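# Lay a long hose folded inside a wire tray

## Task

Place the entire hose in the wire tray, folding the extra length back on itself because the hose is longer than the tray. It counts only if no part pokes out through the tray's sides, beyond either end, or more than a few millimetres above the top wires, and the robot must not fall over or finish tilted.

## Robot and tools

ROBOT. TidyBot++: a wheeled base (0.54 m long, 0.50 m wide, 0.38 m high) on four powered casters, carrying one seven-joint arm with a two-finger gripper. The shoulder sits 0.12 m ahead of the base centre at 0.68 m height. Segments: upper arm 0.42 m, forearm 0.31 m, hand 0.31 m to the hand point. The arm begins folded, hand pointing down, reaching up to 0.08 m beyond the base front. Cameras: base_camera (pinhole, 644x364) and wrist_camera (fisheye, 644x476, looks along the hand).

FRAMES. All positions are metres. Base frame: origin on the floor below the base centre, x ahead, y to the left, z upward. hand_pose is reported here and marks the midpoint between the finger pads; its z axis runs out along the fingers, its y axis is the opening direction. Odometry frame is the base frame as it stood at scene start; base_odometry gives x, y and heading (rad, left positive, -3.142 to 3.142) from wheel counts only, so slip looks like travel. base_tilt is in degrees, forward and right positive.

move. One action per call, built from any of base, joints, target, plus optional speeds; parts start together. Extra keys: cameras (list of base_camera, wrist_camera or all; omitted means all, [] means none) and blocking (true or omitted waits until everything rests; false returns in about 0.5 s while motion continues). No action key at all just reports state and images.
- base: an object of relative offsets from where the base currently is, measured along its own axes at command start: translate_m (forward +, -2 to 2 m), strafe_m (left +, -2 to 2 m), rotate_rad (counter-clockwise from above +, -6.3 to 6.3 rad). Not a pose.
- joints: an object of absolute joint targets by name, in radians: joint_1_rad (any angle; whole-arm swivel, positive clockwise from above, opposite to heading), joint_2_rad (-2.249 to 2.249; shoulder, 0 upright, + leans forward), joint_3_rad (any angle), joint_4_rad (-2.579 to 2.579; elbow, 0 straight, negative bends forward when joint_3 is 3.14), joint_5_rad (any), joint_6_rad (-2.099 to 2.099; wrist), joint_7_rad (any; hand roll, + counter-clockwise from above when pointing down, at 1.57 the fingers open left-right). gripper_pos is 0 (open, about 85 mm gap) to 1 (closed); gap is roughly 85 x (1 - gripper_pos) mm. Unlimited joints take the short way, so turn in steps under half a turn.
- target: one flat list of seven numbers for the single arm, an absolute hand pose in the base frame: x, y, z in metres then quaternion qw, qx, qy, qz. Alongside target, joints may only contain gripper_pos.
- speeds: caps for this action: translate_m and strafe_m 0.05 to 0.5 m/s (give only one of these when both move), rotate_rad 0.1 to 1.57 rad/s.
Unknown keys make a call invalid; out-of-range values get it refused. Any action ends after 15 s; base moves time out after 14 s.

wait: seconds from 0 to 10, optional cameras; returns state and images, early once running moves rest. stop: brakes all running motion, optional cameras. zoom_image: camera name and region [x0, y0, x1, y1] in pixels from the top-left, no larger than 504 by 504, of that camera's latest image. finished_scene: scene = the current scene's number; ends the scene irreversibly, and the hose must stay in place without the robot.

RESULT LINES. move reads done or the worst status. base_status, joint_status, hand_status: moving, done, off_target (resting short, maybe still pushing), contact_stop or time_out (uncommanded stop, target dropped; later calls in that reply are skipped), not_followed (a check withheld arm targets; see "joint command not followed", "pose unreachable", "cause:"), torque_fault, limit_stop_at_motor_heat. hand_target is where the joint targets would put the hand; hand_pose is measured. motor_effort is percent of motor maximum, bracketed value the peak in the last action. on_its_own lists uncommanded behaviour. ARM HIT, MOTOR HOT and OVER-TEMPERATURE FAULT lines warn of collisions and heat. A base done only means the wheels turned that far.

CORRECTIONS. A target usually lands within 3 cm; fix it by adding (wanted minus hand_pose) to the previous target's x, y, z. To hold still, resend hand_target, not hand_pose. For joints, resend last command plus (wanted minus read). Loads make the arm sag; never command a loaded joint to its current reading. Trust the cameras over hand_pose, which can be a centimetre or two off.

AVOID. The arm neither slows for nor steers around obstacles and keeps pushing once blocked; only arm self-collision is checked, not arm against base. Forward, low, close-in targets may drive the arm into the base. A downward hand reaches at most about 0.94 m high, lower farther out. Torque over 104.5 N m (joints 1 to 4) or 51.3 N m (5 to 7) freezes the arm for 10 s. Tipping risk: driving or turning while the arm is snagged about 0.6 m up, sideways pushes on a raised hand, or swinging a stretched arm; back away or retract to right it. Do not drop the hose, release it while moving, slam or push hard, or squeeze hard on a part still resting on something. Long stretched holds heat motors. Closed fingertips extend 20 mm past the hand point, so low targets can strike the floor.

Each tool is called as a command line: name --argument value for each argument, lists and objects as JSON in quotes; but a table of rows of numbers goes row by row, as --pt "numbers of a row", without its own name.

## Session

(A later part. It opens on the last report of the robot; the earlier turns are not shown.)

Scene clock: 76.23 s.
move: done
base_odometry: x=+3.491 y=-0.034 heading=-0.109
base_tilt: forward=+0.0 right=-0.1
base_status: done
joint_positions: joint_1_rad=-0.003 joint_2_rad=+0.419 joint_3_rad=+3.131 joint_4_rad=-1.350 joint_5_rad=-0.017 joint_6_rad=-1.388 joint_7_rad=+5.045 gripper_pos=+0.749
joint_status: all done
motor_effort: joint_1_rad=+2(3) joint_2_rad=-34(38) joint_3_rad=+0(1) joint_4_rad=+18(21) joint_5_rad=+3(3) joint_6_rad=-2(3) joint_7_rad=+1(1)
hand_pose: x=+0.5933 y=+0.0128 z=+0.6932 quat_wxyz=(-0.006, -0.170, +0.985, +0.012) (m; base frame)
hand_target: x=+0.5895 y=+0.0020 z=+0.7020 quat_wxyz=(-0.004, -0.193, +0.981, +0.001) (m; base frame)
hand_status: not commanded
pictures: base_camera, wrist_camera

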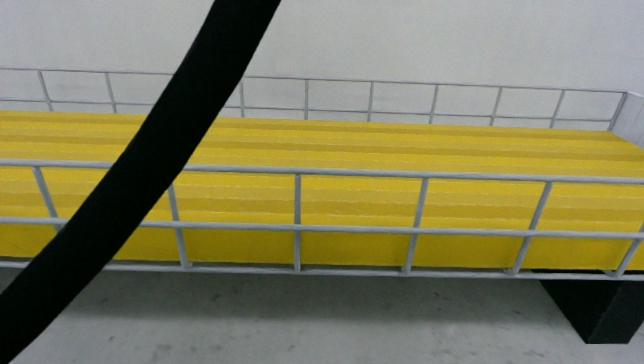

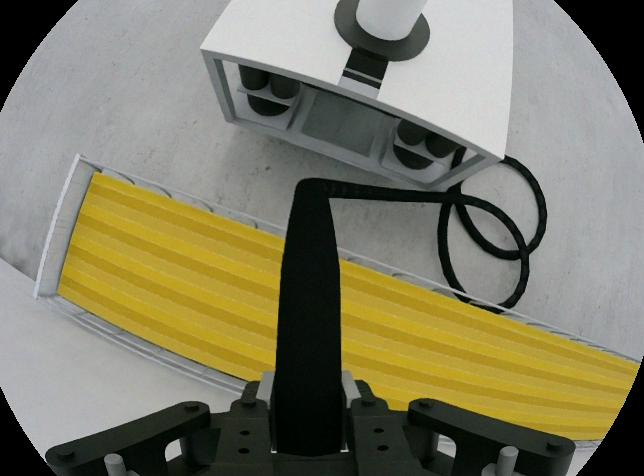

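zoom_image --camera "wrist_camera" --region '[20, 130, 280, 380]'

zoom_image --camera "base_camera" --region '[480, 60, 644, 360]'

Scaled by 1.938.

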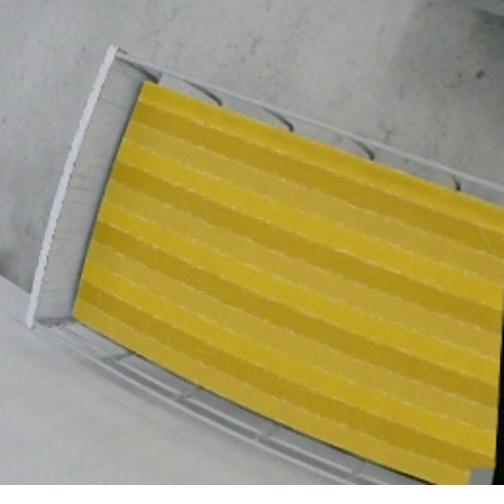

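Scaled by 1.680.

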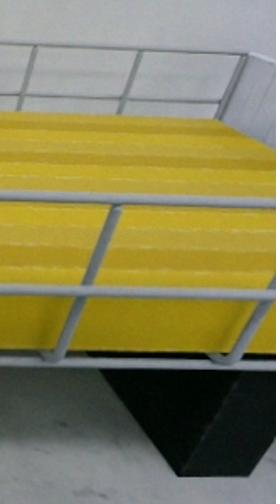

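move --base '{"rotate_rad": 0.03}' --joints '{"joint_1_rad": 0.2, "joint_2_rad": 1.01, "joint_3_rad": 3.14, "joint_4_rad": -1.2, "joint_5_rad": 0, "joint_6_rad": -0.76, "joint_7_rad": 6.53}'

Scene clock: 80.83 s.
move: off_target
base_odometry: x=+3.491 y=-0.034 heading=-0.079
base_tilt: forward=+0.0 right=-0.1
base_status: done
joint_positions: joint_1_rad=+0.170 joint_2_rad=+0.991 joint_3_rad=+3.130 joint_4_rad=-1.236 joint_5_rad=-0.017 joint_6_rad=-0.859 joint_7_rad=+6.455 gripper_pos=+0.749
joint_status: joint_6_rad off_target (ended at -0.859, target -0.760); the others done
motor_effort: joint_1_rad=+5(5) joint_2_rad=-46(47) joint_3_rad=+4(4) joint_4_rad=+16(19) joint_5_rad=+7(7) joint_6_rad=+3(3) joint_7_rad=+3(4)
hand_pose: x=+0.7304 y=-0.0928 z=+0.4099 quat_wxyz=(+0.025, -0.706, +0.708, -0.016) (m; base frame)
hand_target: x=+0.7680 y=-0.1292 z=+0.4113 quat_wxyz=(+0.046, -0.721, +0.688, -0.072) (m; base frame)
hand_status: not commanded
pictures: base_camera, wrist_camera

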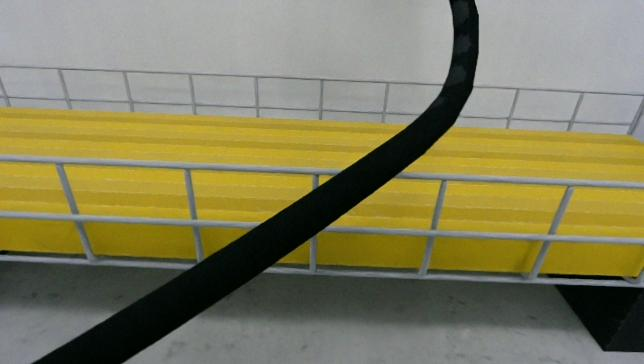

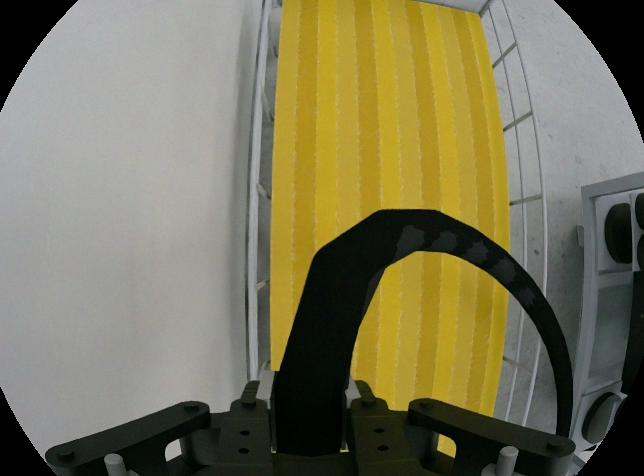

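move --joints '{"joint_1_rad": 0.2, "joint_2_rad": 1.475, "joint_3_rad": 3.14, "joint_4_rad": -0.95, "joint_5_rad": 0, "joint_6_rad": -0.62, "joint_7_rad": 6.53}'

Scene clock: 83.27 s.
move: off_target
base_odometry: x=+3.491 y=-0.034 heading=-0.080
base_tilt: forward=+0.0 right=-0.1
base_status: not commanded
joint_positions: joint_1_rad=+0.171 joint_2_rad=+1.352 joint_3_rad=+3.129 joint_4_rad=-0.999 joint_5_rad=-0.017 joint_6_rad=-0.727 joint_7_rad=+6.460 gripper_pos=+0.749
joint_status: joint_2_rad off_target (ended at +1.352, target +1.475); joint_4_rad off_target (ended at -0.999, target -0.950); joint_6_rad off_target (ended at -0.728, target -0.620); the others done
motor_effort: joint_1_rad=+5(6) joint_2_rad=-29(47) joint_3_rad=+4(7) joint_4_rad=+21(21) joint_5_rad=+6(8) joint_6_rad=+18(20) joint_7_rad=+3(4)
hand_pose: x=+0.7650 y=-0.0992 z=+0.2414 quat_wxyz=(+0.028, -0.705, +0.708, -0.019) (m; base frame)
hand_target: x=+0.7617 y=-0.1280 z=+0.1752 quat_wxyz=(+0.026, -0.723, +0.690, -0.040) (m; base frame)
hand_status: not commanded
pictures: base_camera, wrist_camera

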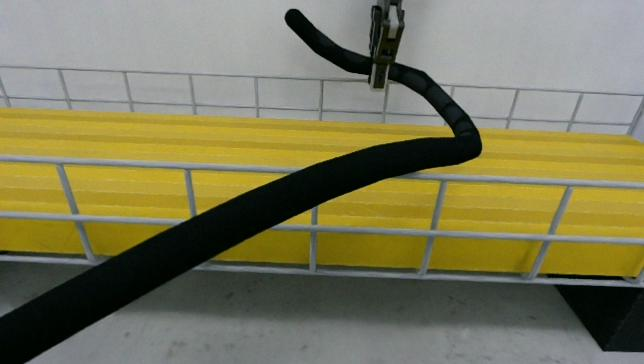

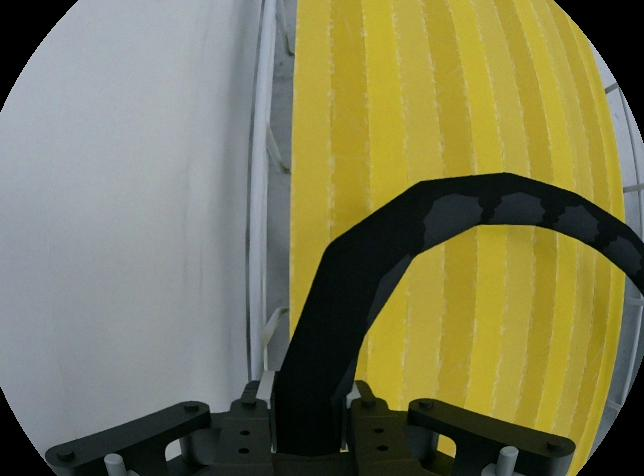

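move --joints '{"joint_1_rad": 0.2, "joint_2_rad": 1.23, "joint_3_rad": 3.14, "joint_4_rad": -1.28, "joint_5_rad": 0, "joint_6_rad": -0.5, "joint_7_rad": 6.53}' --cameras '["wrist_camera"]'

move --joints '{"joint_1_rad": 0.2, "joint_2_rad": 1.41, "joint_3_rad": 3.14, "joint_4_rad": -1.205, "joint_5_rad": 0, "joint_6_rad": -0.44, "joint_7_rad": 6.53}'

Scene clock: 85.10 s.
move: done
base_odometry: x=+3.491 y=-0.034 heading=-0.080
base_tilt: forward=+0.0 right=-0.1
base_status: not commanded
joint_positions: joint_1_rad=+0.171 joint_2_rad=+1.213 joint_3_rad=+3.128 joint_4_rad=-1.244 joint_5_rad=-0.017 joint_6_rad=-0.566 joint_7_rad=+6.464 gripper_pos=+0.749
joint_status: all done
motor_effort: joint_1_rad=+6(7) joint_2_rad=-42(47) joint_3_rad=+5(6) joint_4_rad=+10(21) joint_5_rad=+6(7) joint_6_rad=+0(19) joint_7_rad=+3(5)
hand_pose: x=+0.7415 y=-0.0949 z=+0.2769 quat_wxyz=(+0.043, -0.706, +0.706, -0.042) (m; base frame)
hand_target: x=+0.7300 y=-0.1215 z=+0.2601 quat_wxyz=(+0.036, -0.722, +0.689, -0.055) (m; base frame)
hand_status: not commanded
pictures: wrist_camera

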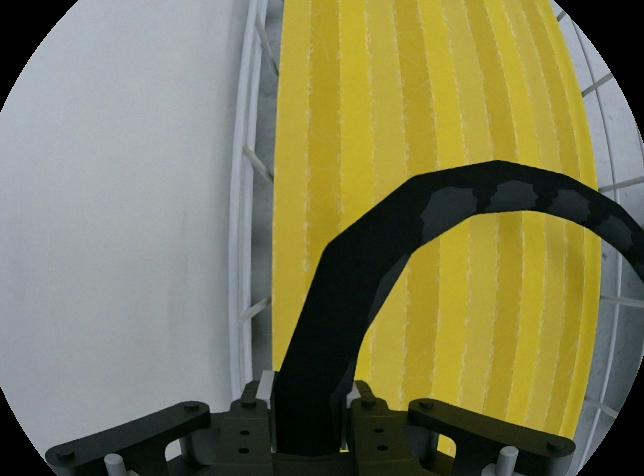

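Scene clock: 86.30 s.
move: off_target
base_odometry: x=+3.491 y=-0.034 heading=-0.079
base_tilt: forward=+0.0 right=-0.1
base_status: not commanded
joint_positions: joint_1_rad=+0.171 joint_2_rad=+1.368 joint_3_rad=+3.128 joint_4_rad=-1.198 joint_5_rad=-0.017 joint_6_rad=-0.494 joint_7_rad=+6.467 gripper_pos=+0.749
joint_status: joint_2_rad off_target (ended at +1.368, target +1.410); the others done
motor_effort: joint_1_rad=+7(8) joint_2_rad=-42(44) joint_3_rad=+5(6) joint_4_rad=+7(11) joint_5_rad=+5(6) joint_6_rad=-1(3) joint_7_rad=+3(3)
hand_pose: x=+0.7202 y=-0.0914 z=+0.1925 quat_wxyz=(+0.032, -0.707, +0.706, -0.027) (m; base frame)
hand_target: x=+0.7077 y=-0.1170 z=+0.1673 quat_wxyz=(+0.024, -0.723, +0.690, -0.036) (m; base frame)
hand_status: not commanded
pictures: base_camera, wrist_camera

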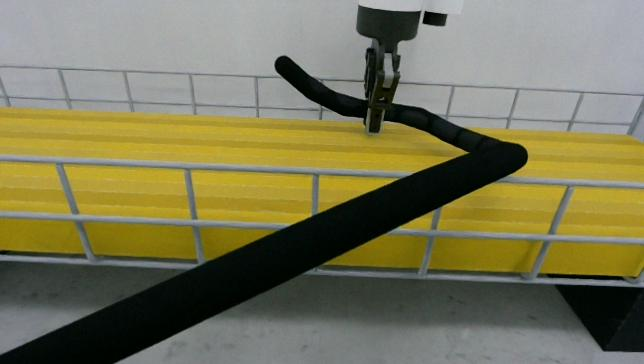

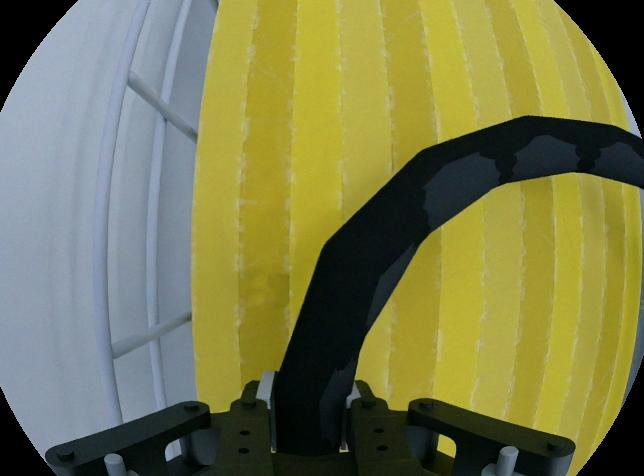

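move --joints '{"joint_1_rad": 0.2, "joint_2_rad": 1.475, "joint_3_rad": 3.14, "joint_4_rad": -1.21, "joint_5_rad": 0, "joint_6_rad": -0.44, "joint_7_rad": 6.53}'

Scene clock: 87.50 s.
move: off_target
base_odometry: x=+3.491 y=-0.034 heading=-0.079
base_tilt: forward=+0.0 right=-0.1
base_status: not commanded
joint_positions: joint_1_rad=+0.171 joint_2_rad=+1.385 joint_3_rad=+3.128 joint_4_rad=-1.196 joint_5_rad=-0.017 joint_6_rad=-0.493 joint_7_rad=+6.467 gripper_pos=+0.749
joint_status: joint_2_rad off_target (ended at +1.385, target +1.475); the others done
motor_effort: joint_1_rad=+6(7) joint_2_rad=-30(42) joint_3_rad=+4(6) joint_4_rad=+5(8) joint_5_rad=+5(6) joint_6_rad=+1(3) joint_7_rad=+3(3)
hand_pose: x=+0.7140 y=-0.0903 z=+0.1831 quat_wxyz=(+0.028, -0.707, +0.707, -0.021) (m; base frame)
hand_target: x=+0.6709 y=-0.1095 z=+0.1287 quat_wxyz=(+0.005, -0.723, +0.690, -0.007) (m; base frame)
hand_status: not commanded
pictures: base_camera, wrist_camera

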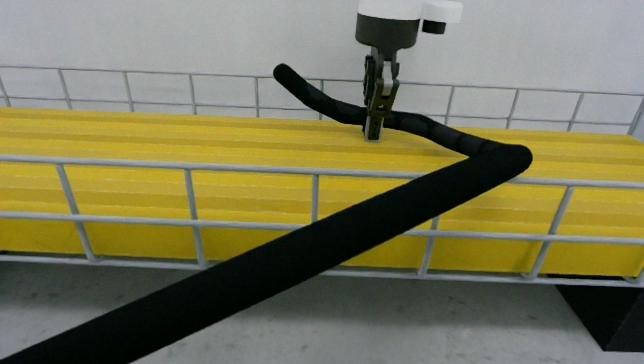

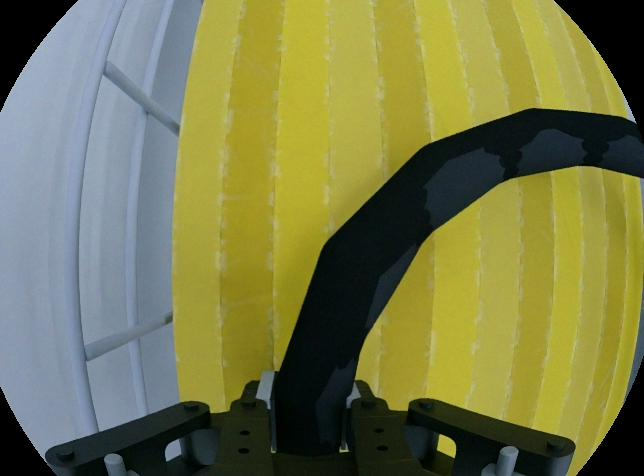

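move --joints '{"joint_1_rad": 0.2, "joint_2_rad": 1.42, "joint_3_rad": 3.14, "joint_4_rad": -1.205, "joint_5_rad": 0, "joint_6_rad": -0.48, "joint_7_rad": 6.5, "gripper_pos": 0.48}' --cameras '["base_camera"]'

move --joints '{"joint_1_rad": 0.382, "joint_2_rad": 1.40, "joint_3_rad": 3.14, "joint_4_rad": -1.18, "joint_5_rad": 0, "joint_6_rad": -0.53, "joint_7_rad": 6.16}'

Scene clock: 90.27 s.
move: done
base_odometry: x=+3.491 y=-0.034 heading=-0.079
base_tilt: forward=+0.0 right=-0.1
base_status: not commanded
joint_positions: joint_1_rad=+0.176 joint_2_rad=+1.387 joint_3_rad=+3.128 joint_4_rad=-1.197 joint_5_rad=-0.017 joint_6_rad=-0.492 joint_7_rad=+6.467 gripper_pos=+0.480
joint_status: all done
motor_effort: joint_1_rad=+4(6) joint_2_rad=-41(42) joint_3_rad=+2(5) joint_4_rad=+8(10) joint_5_rad=+2(5) joint_6_rad=+0(5) joint_7_rad=+0(2)
hand_pose: x=+0.7125 y=-0.0932 z=+0.1818 quat_wxyz=(+0.028, -0.705, +0.708, -0.021) (m; base frame)
hand_target: x=+0.6905 y=-0.1135 z=+0.1606 quat_wxyz=(+0.011, -0.713, +0.701, -0.015) (m; base frame)
hand_status: not commanded
pictures: base_camera

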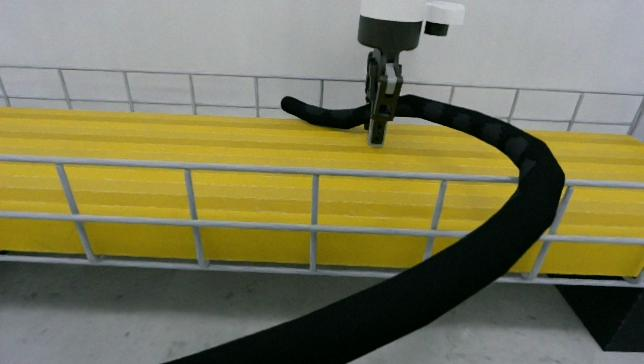

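Scene clock: 91.40 s.
move: off_target
base_odometry: x=+3.491 y=-0.034 heading=-0.079
base_tilt: forward=+0.0 right=-0.1
base_status: not commanded
joint_positions: joint_1_rad=+0.330 joint_2_rad=+1.387 joint_3_rad=+3.114 joint_4_rad=-1.196 joint_5_rad=-0.017 joint_6_rad=-0.492 joint_7_rad=+6.210 gripper_pos=+0.480
joint_status: joint_1_rad off_target (ended at +0.330, target +0.382); the others done
motor_effort: joint_1_rad=+9(10) joint_2_rad=-44(47) joint_3_rad=+7(7) joint_4_rad=+11(13) joint_5_rad=+4(5) joint_6_rad=+2(4) joint_7_rad=+0(1)
hand_pose: x=+0.6939 y=-0.1752 z=+0.1823 quat_wxyz=(+0.034, -0.546, +0.837, -0.015) (m; base frame)
hand_target: x=+0.6691 y=-0.2185 z=+0.1761 quat_wxyz=(+0.010, -0.508, +0.861, -0.012) (m; base frame)
hand_status: not commanded
pictures: base_camera, wrist_camera

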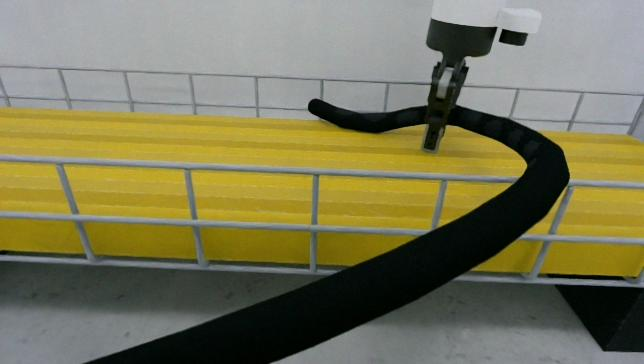

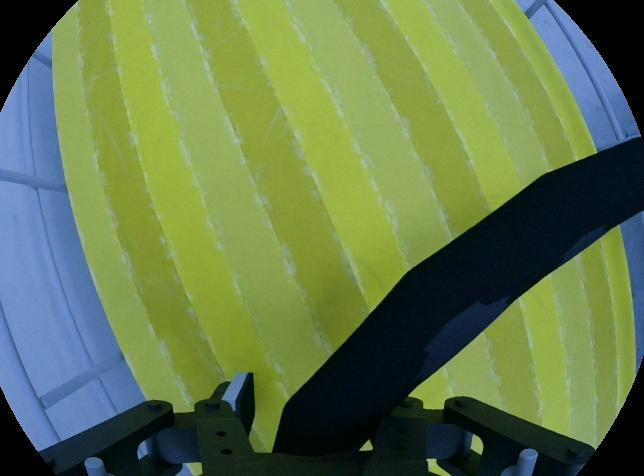

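move --joints '{"joint_1_rad": 0.51, "joint_2_rad": 1.325, "joint_3_rad": 3.14, "joint_4_rad": -1.40, "joint_5_rad": 0, "joint_6_rad": -0.36, "joint_7_rad": 5.58}'

Scene clock: 94.63 s.
move: done
base_odometry: x=+3.491 y=-0.034 heading=-0.079
base_tilt: forward=+0.0 right=-0.1
base_status: not commanded
joint_positions: joint_1_rad=+0.477 joint_2_rad=+1.318 joint_3_rad=+3.113 joint_4_rad=-1.375 joint_5_rad=-0.017 joint_6_rad=-0.437 joint_7_rad=+5.632 gripper_pos=+0.480
joint_status: all done
motor_effort: joint_1_rad=+6(10) joint_2_rad=-40(46) joint_3_rad=+4(8) joint_4_rad=+8(12) joint_5_rad=+3(5) joint_6_rad=+1(3) joint_7_rad=+0(1)
hand_pose: x=+0.6146 y=-0.2323 z=+0.1932 quat_wxyz=(+0.015, -0.215, +0.976, +0.010) (m; base frame)
hand_target: x=+0.6027 y=-0.2679 z=+0.1859 quat_wxyz=(+0.022, -0.178, +0.984, -0.017) (m; base frame)
hand_status: not commanded
pictures: base_camera, wrist_camera

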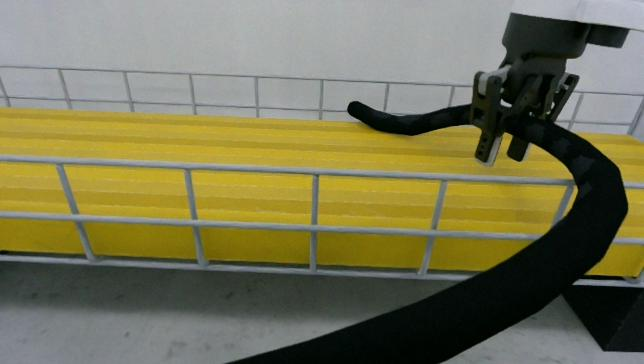

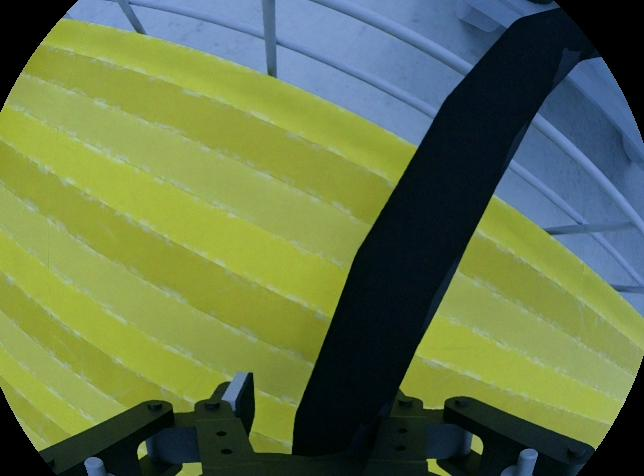

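move --joints '{"joint_1_rad": 0.385, "joint_2_rad": 1.285, "joint_3_rad": 3.14, "joint_4_rad": -1.605, "joint_5_rad": 0, "joint_6_rad": -0.195, "joint_7_rad": 4.55}'

Scene clock: 96.93 s.
move: done
base_odometry: x=+3.491 y=-0.034 heading=-0.079
base_tilt: forward=+0.0 right=-0.1
base_status: not commanded
joint_positions: joint_1_rad=+0.395 joint_2_rad=+1.277 joint_3_rad=+3.131 joint_4_rad=-1.580 joint_5_rad=-0.017 joint_6_rad=-0.273 joint_7_rad=+4.628 gripper_pos=+0.480
joint_status: all done
motor_effort: joint_1_rad=+1(7) joint_2_rad=-37(40) joint_3_rad=-3(5) joint_4_rad=+5(8) joint_5_rad=-3(4) joint_6_rad=+0(1) joint_7_rad=-4(5)
hand_pose: x=+0.5796 y=-0.1817 z=+0.1910 quat_wxyz=(+0.007, +0.244, +0.970, +0.007) (m; base frame)
hand_target: x=+0.5829 y=-0.1854 z=+0.1852 quat_wxyz=(+0.028, +0.270, +0.962, -0.002) (m; base frame)
hand_status: not commanded
pictures: base_camera, wrist_camera

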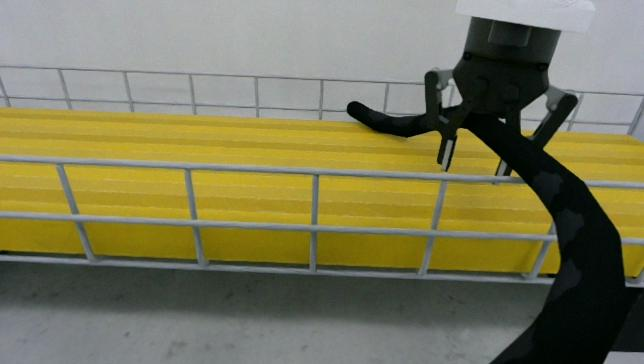

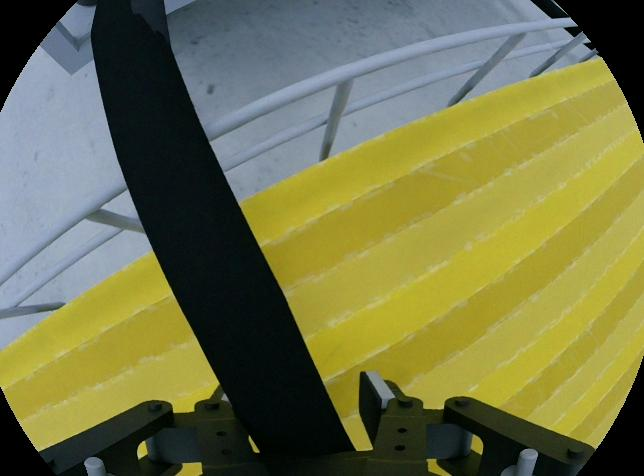

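move --joints '{"gripper_pos": 0.8}' --cameras '[]'

move --base '{"strafe_m": -0.15}' --speeds '{"strafe_m": 0.15}' --joints '{"joint_1_rad": 0.29, "joint_2_rad": 1.38, "joint_3_rad": 3.14, "joint_4_rad": -1.08, "joint_5_rad": 0, "joint_6_rad": -0.71, "joint_7_rad": 6.37}'

Scene clock: 98.40 s.
move: off_target
base_odometry: x=+3.491 y=-0.034 heading=-0.079
base_tilt: forward=+0.0 right=-0.1
base_status: not commanded
joint_positions: joint_1_rad=+0.383 joint_2_rad=+1.277 joint_3_rad=+3.131 joint_4_rad=-1.587 joint_5_rad=-0.016 joint_6_rad=-0.270 joint_7_rad=+4.621 gripper_pos=+0.742
joint_status: gripper_pos off_target (ended at +0.742, target +0.800)
motor_effort: joint_1_rad=+4(4) joint_2_rad=-38(39) joint_3_rad=+0(3) joint_4_rad=+7(7) joint_5_rad=-3(6) joint_6_rad=+1(1) joint_7_rad=-4(7)
hand_pose: x=+0.5783 y=-0.1747 z=+0.1904 quat_wxyz=(+0.005, +0.241, +0.971, +0.007) (m; base frame)
hand_target: x=+0.5829 y=-0.1854 z=+0.1852 quat_wxyz=(+0.028, +0.270, +0.962, -0.002) (m; base frame)
hand_status: not commanded
pictures: none
No camera images: "cameras" was empty.

Scene clock: 100.90 s.
move: done
base_odometry: x=+3.479 y=-0.183 heading=-0.079
base_tilt: forward=-0.1 right=-0.1
base_status: done
joint_positions: joint_1_rad=+0.289 joint_2_rad=+1.364 joint_3_rad=+3.119 joint_4_rad=-1.115 joint_5_rad=-0.016 joint_6_rad=-0.632 joint_7_rad=+6.298 gripper_pos=+0.752
joint_status: all done
motor_effort: joint_1_rad=+2(6) joint_2_rad=-49(50) joint_3_rad=+1(6) joint_4_rad=+13(17) joint_5_rad=+4(7) joint_6_rad=+1(9) joint_7_rad=+3(5)
hand_pose: x=+0.7128 y=-0.1588 z=+0.2096 quat_wxyz=(+0.021, -0.600, +0.799, -0.003) (m; base frame)
hand_target: x=+0.6968 y=-0.1700 z=+0.2063 quat_wxyz=(-0.007, -0.632, +0.775, +0.012) (m; base frame)
hand_status: not commanded
pictures: base_camera, wrist_camera

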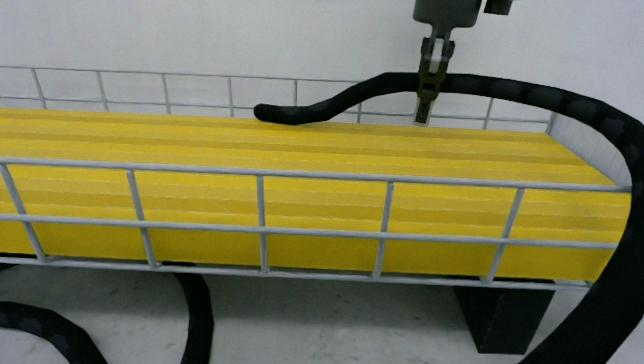

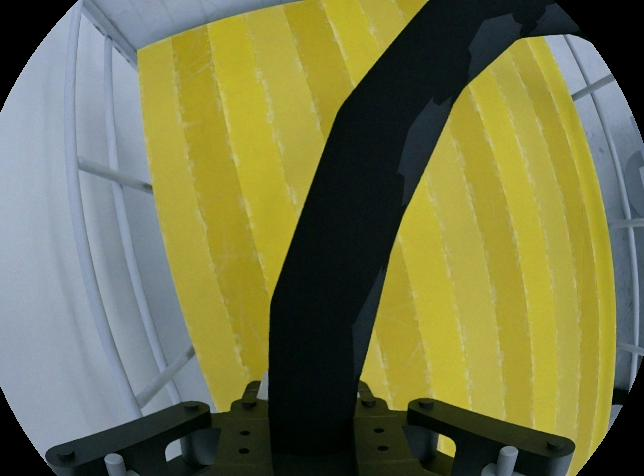

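zoom_image --camera "base_camera" --region '[444, 40, 644, 300]'

zoom_image --camera "wrist_camera" --region '[344, 0, 644, 250]'

Scaled by 1.938.

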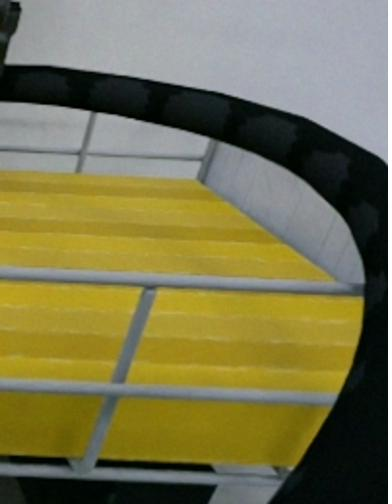

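Scaled by 1.680.

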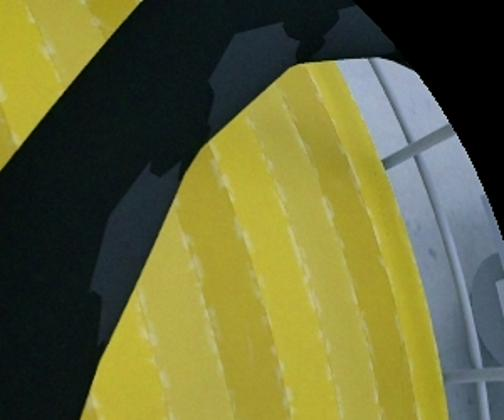

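move

Scene clock: 102.37 s.
base_odometry: x=+3.479 y=-0.183 heading=-0.079
base_tilt: forward=+0.0 right=-0.1
base_status: done
joint_positions: joint_1_rad=+0.289 joint_2_rad=+1.364 joint_3_rad=+3.119 joint_4_rad=-1.115 joint_5_rad=-0.016 joint_6_rad=-0.633 joint_7_rad=+6.301 gripper_pos=+0.752
joint_status: all done
motor_effort: joint_1_rad=+2(6) joint_2_rad=-49(50) joint_3_rad=+1(6) joint_4_rad=+13(17) joint_5_rad=+5(7) joint_6_rad=+1(9) joint_7_rad=+3(5)
hand_pose: x=+0.7125 y=-0.1587 z=+0.2096 quat_wxyz=(+0.021, -0.601, +0.799, -0.002) (m; base frame)
hand_target: x=+0.6968 y=-0.1700 z=+0.2063 quat_wxyz=(-0.007, -0.632, +0.775, +0.012) (m; base frame)
hand_status: not commanded
pictures: base_camera, wrist_camera

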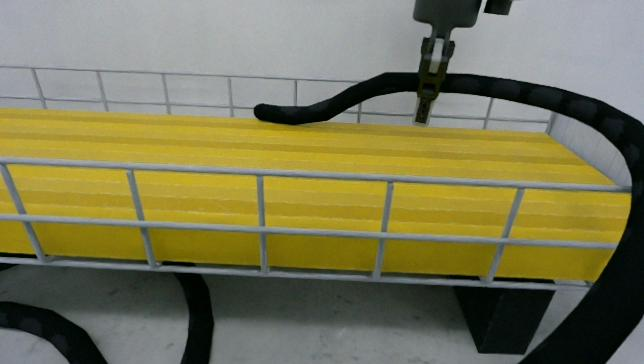

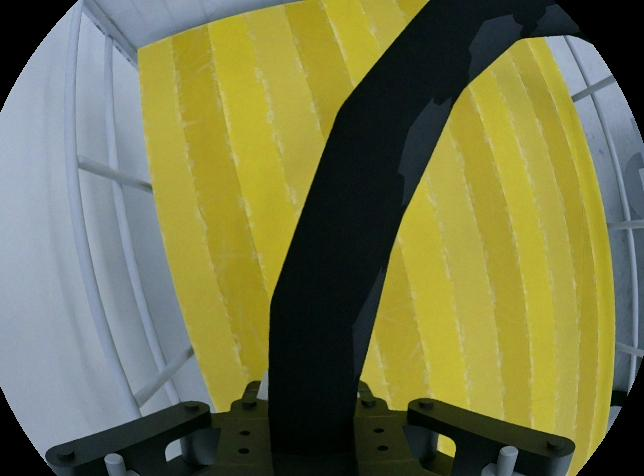

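move --base '{"strafe_m": 0.06}' --speeds '{"strafe_m": 0.15}' --joints '{"joint_2_rad": 1.455, "joint_4_rad": -0.985, "joint_6_rad": -0.74, "joint_1_rad": 0.29}'

Scene clock: 104.10 s.
move: done
base_odometry: x=+3.484 y=-0.123 heading=-0.079
base_tilt: forward=+0.0 right=-0.1
base_status: done
joint_positions: joint_1_rad=+0.290 joint_2_rad=+1.433 joint_3_rad=+3.131 joint_4_rad=-1.023 joint_5_rad=-0.016 joint_6_rad=-0.672 joint_7_rad=+6.308 gripper_pos=+0.752
joint_status: all done
motor_effort: joint_1_rad=+0(10) joint_2_rad=-48(49) joint_3_rad=+0(4) joint_4_rad=+13(15) joint_5_rad=+3(4) joint_6_rad=+1(3) joint_7_rad=+1(3)
hand_pose: x=+0.7158 y=-0.1674 z=+0.1850 quat_wxyz=(+0.012, -0.603, +0.798, +0.001) (m; base frame)
hand_target: x=+0.7031 y=-0.1719 z=+0.1793 quat_wxyz=(-0.010, -0.632, +0.775, +0.016) (m; base frame)
hand_status: not commanded
pictures: base_camera, wrist_camera

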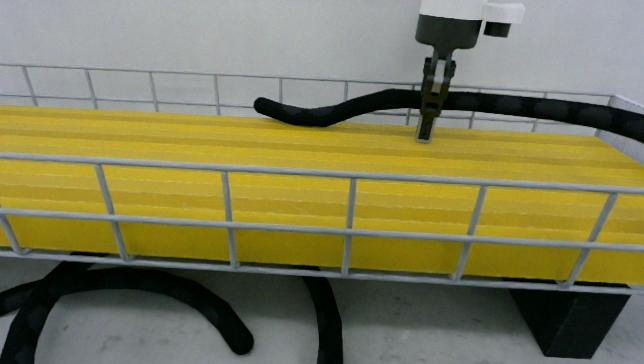

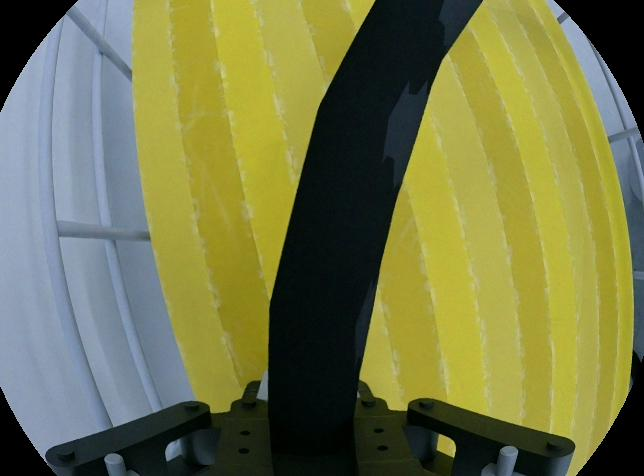

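move --joints '{"gripper_pos": 0.49}' --cameras '[]'

move --base '{"strafe_m": -0.09}' --speeds '{"strafe_m": 0.15}'

Scene clock: 105.43 s.
move: done
base_odometry: x=+3.484 y=-0.123 heading=-0.079
base_tilt: forward=+0.0 right=-0.1
base_status: not commanded
joint_positions: joint_1_rad=+0.290 joint_2_rad=+1.433 joint_3_rad=+3.131 joint_4_rad=-1.018 joint_5_rad=-0.016 joint_6_rad=-0.675 joint_7_rad=+6.322 gripper_pos=+0.490
joint_status: all done
motor_effort: joint_1_rad=+2(2) joint_2_rad=-47(49) joint_3_rad=-1(1) joint_4_rad=+13(15) joint_5_rad=+1(3) joint_6_rad=+2(3) joint_7_rad=+0(2)
hand_pose: x=+0.7176 y=-0.1678 z=+0.1859 quat_wxyz=(+0.013, -0.609, +0.793, +0.000) (m; base frame)
hand_target: x=+0.7031 y=-0.1719 z=+0.1793 quat_wxyz=(-0.010, -0.632, +0.775, +0.016) (m; base frame)
hand_status: not commanded
pictures: none
No camera images: "cameras" was empty.

Scene clock: 106.67 s.
move: done
base_odometry: x=+3.477 y=-0.213 heading=-0.078
base_tilt: forward=+0.0 right=-0.1
base_status: done
joint_positions: joint_1_rad=+0.269 joint_2_rad=+1.440 joint_3_rad=+3.125 joint_4_rad=-1.018 joint_5_rad=-0.016 joint_6_rad=-0.700 joint_7_rad=+6.322 gripper_pos=+0.490
joint_status: not commanded
motor_effort: joint_1_rad=+5(7) joint_2_rad=-47(51) joint_3_rad=+3(5) joint_4_rad=+15(17) joint_5_rad=+3(4) joint_6_rad=+4(6) joint_7_rad=+0(1)
hand_pose: x=+0.7113 y=-0.1490 z=+0.1822 quat_wxyz=(+0.006, -0.617, +0.787, +0.014) (m; base frame)
hand_target: x=+0.7031 y=-0.1719 z=+0.1793 quat_wxyz=(-0.010, -0.632, +0.775, +0.016) (m; base frame)
hand_status: not commanded
pictures: base_camera, wrist_camera

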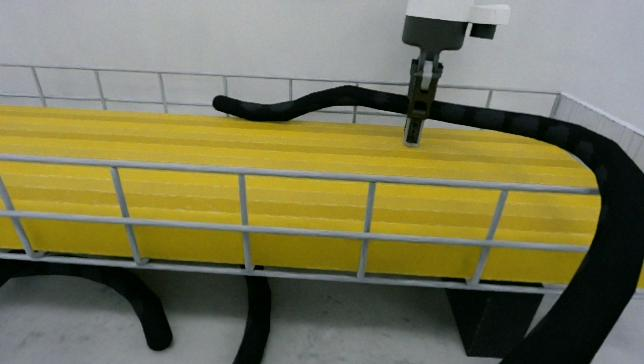

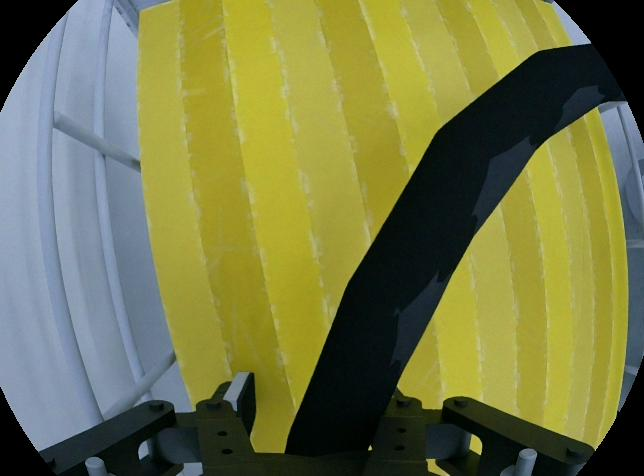

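move --base '{"strafe_m": -0.06, "translate_m": -0.03}' --speeds '{"strafe_m": 0.15}' --joints '{"joint_7_rad": 5.85, "joint_4_rad": -1.0}'

Scene clock: 108.17 s.
move: done
base_odometry: x=+3.442 y=-0.271 heading=-0.077
base_tilt: forward=+0.0 right=-0.1
base_status: done
joint_positions: joint_1_rad=+0.266 joint_2_rad=+1.440 joint_3_rad=+3.125 joint_4_rad=-1.017 joint_5_rad=-0.016 joint_6_rad=-0.700 joint_7_rad=+5.889 gripper_pos=+0.490
joint_status: all done
motor_effort: joint_1_rad=+5(8) joint_2_rad=-44(47) joint_3_rad=+4(4) joint_4_rad=+12(15) joint_5_rad=+3(4) joint_6_rad=+1(4) joint_7_rad=+0(1)
hand_pose: x=+0.7124 y=-0.1473 z=+0.1824 quat_wxyz=(+0.003, -0.435, +0.900, +0.015) (m; base frame)
hand_target: x=+0.6952 y=-0.1696 z=+0.1765 quat_wxyz=(-0.020, -0.411, +0.911, +0.018) (m; base frame)
hand_status: not commanded
pictures: base_camera, wrist_camera

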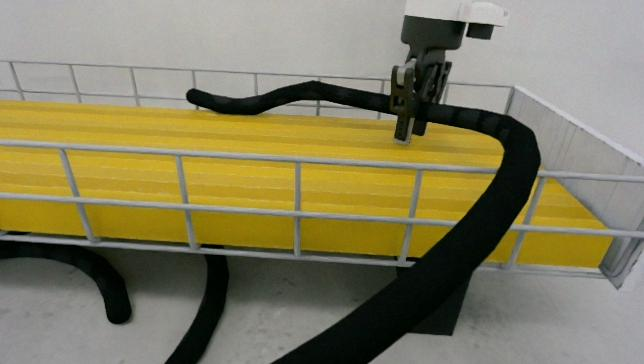

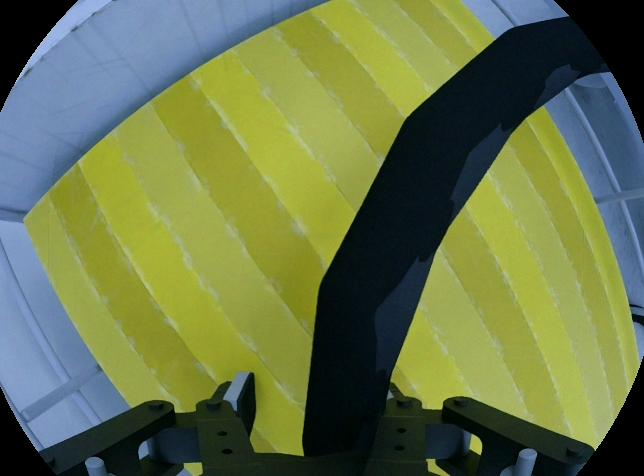

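move --base '{"strafe_m": -0.03, "translate_m": -0.045}' --speeds '{"translate_m": 0.15}' --joints '{"joint_7_rad": 5.40}'

Scene clock: 109.60 s.
move: done
base_odometry: x=+3.395 y=-0.297 heading=-0.077
base_tilt: forward=+0.0 right=-0.1
base_status: done
joint_positions: joint_1_rad=+0.279 joint_2_rad=+1.440 joint_3_rad=+3.125 joint_4_rad=-1.016 joint_5_rad=-0.016 joint_6_rad=-0.700 joint_7_rad=+5.451 gripper_pos=+0.490
joint_status: all done
motor_effort: joint_1_rad=+4(6) joint_2_rad=-46(48) joint_3_rad=+2(3) joint_4_rad=+13(14) joint_5_rad=+2(3) joint_6_rad=+1(2) joint_7_rad=+0(1)
hand_pose: x=+0.7109 y=-0.1548 z=+0.1825 quat_wxyz=(+0.000, -0.223, +0.975, +0.015) (m; base frame)
hand_target: x=+0.6952 y=-0.1696 z=+0.1765 quat_wxyz=(-0.023, -0.198, +0.980, +0.013) (m; base frame)
hand_status: not commanded
pictures: base_camera, wrist_camera

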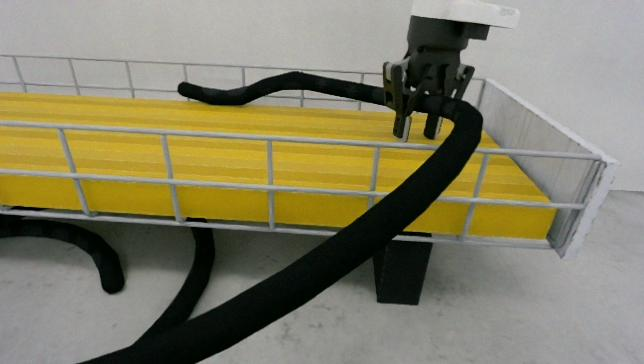

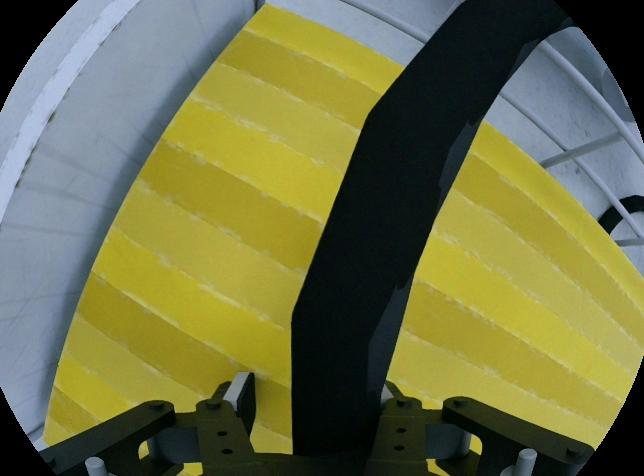

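move --base '{"strafe_m": -0.01, "translate_m": -0.045}' --speeds '{"translate_m": 0.15}' --joints '{"joint_7_rad": 4.93}'

Scene clock: 111.00 s.
move: done
base_odometry: x=+3.349 y=-0.304 heading=-0.077
base_tilt: forward=-0.1 right=-0.1
base_status: done
joint_positions: joint_1_rad=+0.280 joint_2_rad=+1.440 joint_3_rad=+3.125 joint_4_rad=-1.015 joint_5_rad=-0.016 joint_6_rad=-0.700 joint_7_rad=+4.982 gripper_pos=+0.490
joint_status: all done
motor_effort: joint_1_rad=+3(5) joint_2_rad=-46(47) joint_3_rad=+1(2) joint_4_rad=+12(12) joint_5_rad=+1(2) joint_6_rad=+0(1) joint_7_rad=-1(1)
hand_pose: x=+0.7114 y=-0.1561 z=+0.1829 quat_wxyz=(-0.003, +0.010, +1.000, +0.014) (m; base frame)
hand_target: x=+0.6952 y=-0.1696 z=+0.1765 quat_wxyz=(-0.026, +0.036, +0.999, +0.007) (m; base frame)
hand_status: not commanded
pictures: base_camera, wrist_camera

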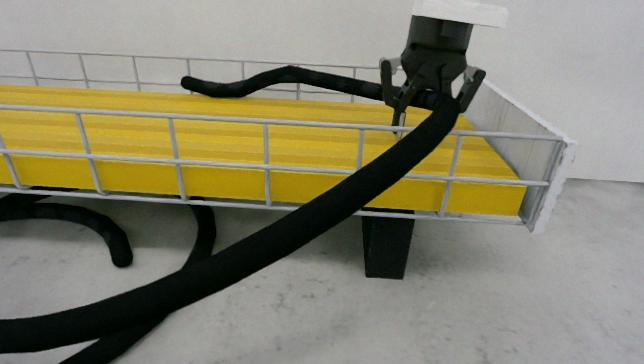

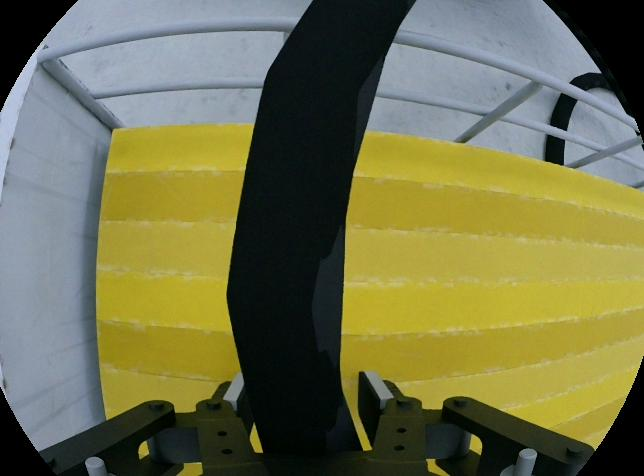

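move --base '{"strafe_m": 0.015, "translate_m": -0.01}' --speeds '{"translate_m": 0.15}' --joints '{"joint_7_rad": 4.33}'

move --base '{"strafe_m": 0.05, "translate_m": -0.005}' --speeds '{"strafe_m": 0.15}' --joints '{"joint_7_rad": 3.85}'

Scene clock: 112.70 s.
move: done
base_odometry: x=+3.340 y=-0.288 heading=-0.077
base_tilt: forward=+0.0 right=-0.1
base_status: done
joint_positions: joint_1_rad=+0.281 joint_2_rad=+1.439 joint_3_rad=+3.126 joint_4_rad=-1.010 joint_5_rad=-0.016 joint_6_rad=-0.701 joint_7_rad=+4.406 gripper_pos=+0.490
joint_status: all done
motor_effort: joint_1_rad=+2(4) joint_2_rad=-47(49) joint_3_rad=-2(3) joint_4_rad=+13(15) joint_5_rad=-3(3) joint_6_rad=+2(3) joint_7_rad=-4(5)
hand_pose: x=+0.7136 y=-0.1577 z=+0.1840 quat_wxyz=(-0.005, +0.294, +0.956, +0.013) (m; base frame)
hand_target: x=+0.6952 y=-0.1696 z=+0.1765 quat_wxyz=(-0.027, +0.330, +0.944, +0.000) (m; base frame)
hand_status: not commanded
pictures: base_camera, wrist_camera

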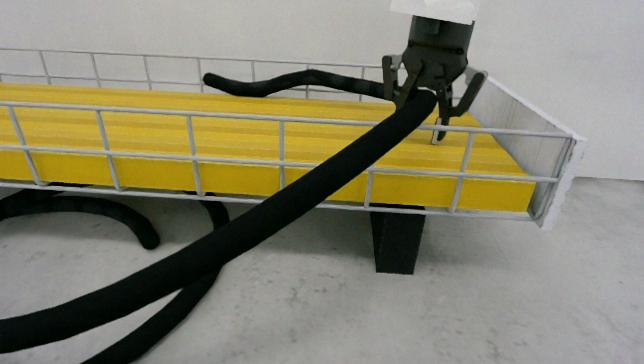

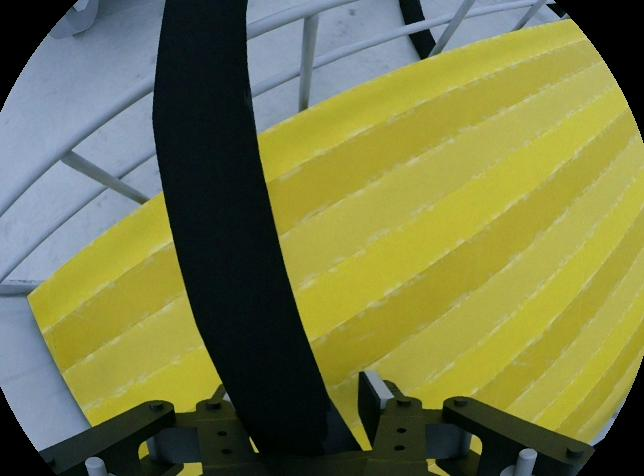

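Scene clock: 113.90 s.
move: done
base_odometry: x=+3.339 y=-0.238 heading=-0.077
base_tilt: forward=+0.0 right=-0.1
base_status: done
joint_positions: joint_1_rad=+0.282 joint_2_rad=+1.442 joint_3_rad=+3.130 joint_4_rad=-1.014 joint_5_rad=-0.016 joint_6_rad=-0.704 joint_7_rad=+3.933 gripper_pos=+0.489
joint_status: all done
motor_effort: joint_1_rad=+3(3) joint_2_rad=-48(51) joint_3_rad=-1(5) joint_4_rad=+16(17) joint_5_rad=-3(5) joint_6_rad=+5(6) joint_7_rad=-6(7)
hand_pose: x=+0.7085 y=-0.1589 z=+0.1813 quat_wxyz=(-0.012, +0.511, +0.860, +0.008) (m; base frame)
hand_target: x=+0.6952 y=-0.1696 z=+0.1765 quat_wxyz=(-0.026, +0.545, +0.838, -0.007) (m; base frame)
hand_status: not commanded
pictures: base_camera, wrist_camera

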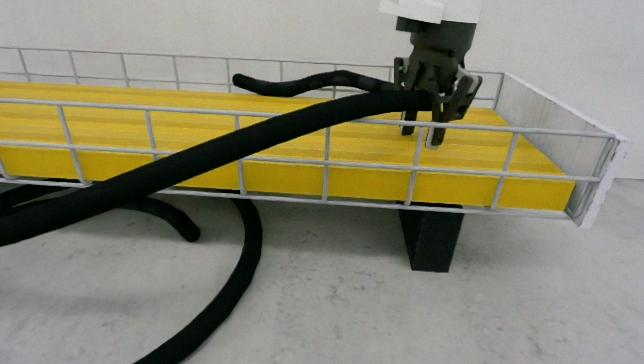

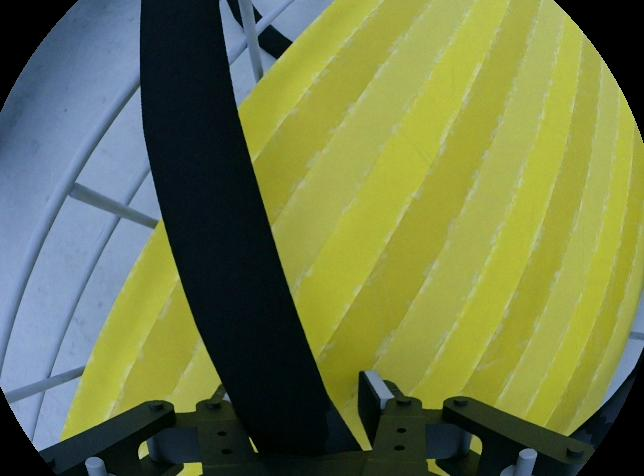

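move --base '{"strafe_m": 0.06}' --speeds '{"strafe_m": 0.15}' --joints '{"joint_7_rad": 3.38}'

Scene clock: 115.33 s.
move: done
base_odometry: x=+3.343 y=-0.178 heading=-0.077
base_tilt: forward=+0.0 right=-0.1
base_status: done
joint_positions: joint_1_rad=+0.287 joint_2_rad=+1.441 joint_3_rad=+3.137 joint_4_rad=-1.014 joint_5_rad=-0.016 joint_6_rad=-0.707 joint_7_rad=+3.470 gripper_pos=+0.489
joint_status: all done
motor_effort: joint_1_rad=+2(3) joint_2_rad=-45(47) joint_3_rad=-2(6) joint_4_rad=+16(16) joint_5_rad=-5(6) joint_6_rad=+5(6) joint_7_rad=-7(8)
hand_pose: x=+0.7062 y=-0.1662 z=+0.1819 quat_wxyz=(-0.012, +0.696, +0.717, +0.002) (m; base frame)
hand_target: x=+0.6952 y=-0.1696 z=+0.1765 quat_wxyz=(-0.024, +0.725, +0.688, -0.013) (m; base frame)
hand_status: not commanded
pictures: base_camera, wrist_camera

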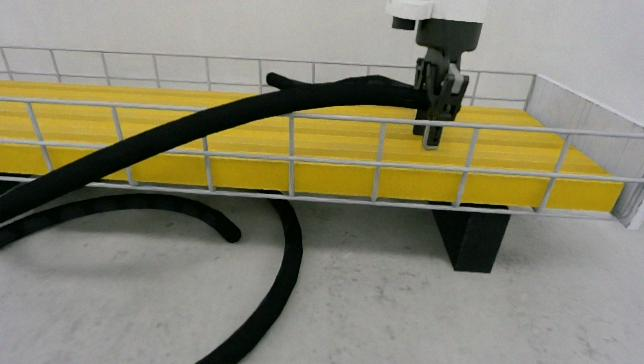

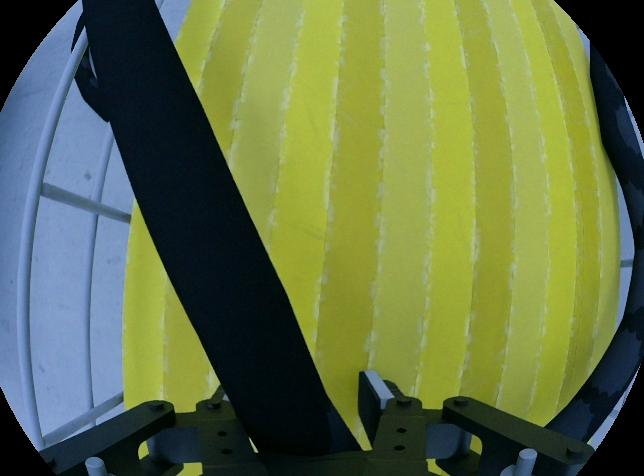

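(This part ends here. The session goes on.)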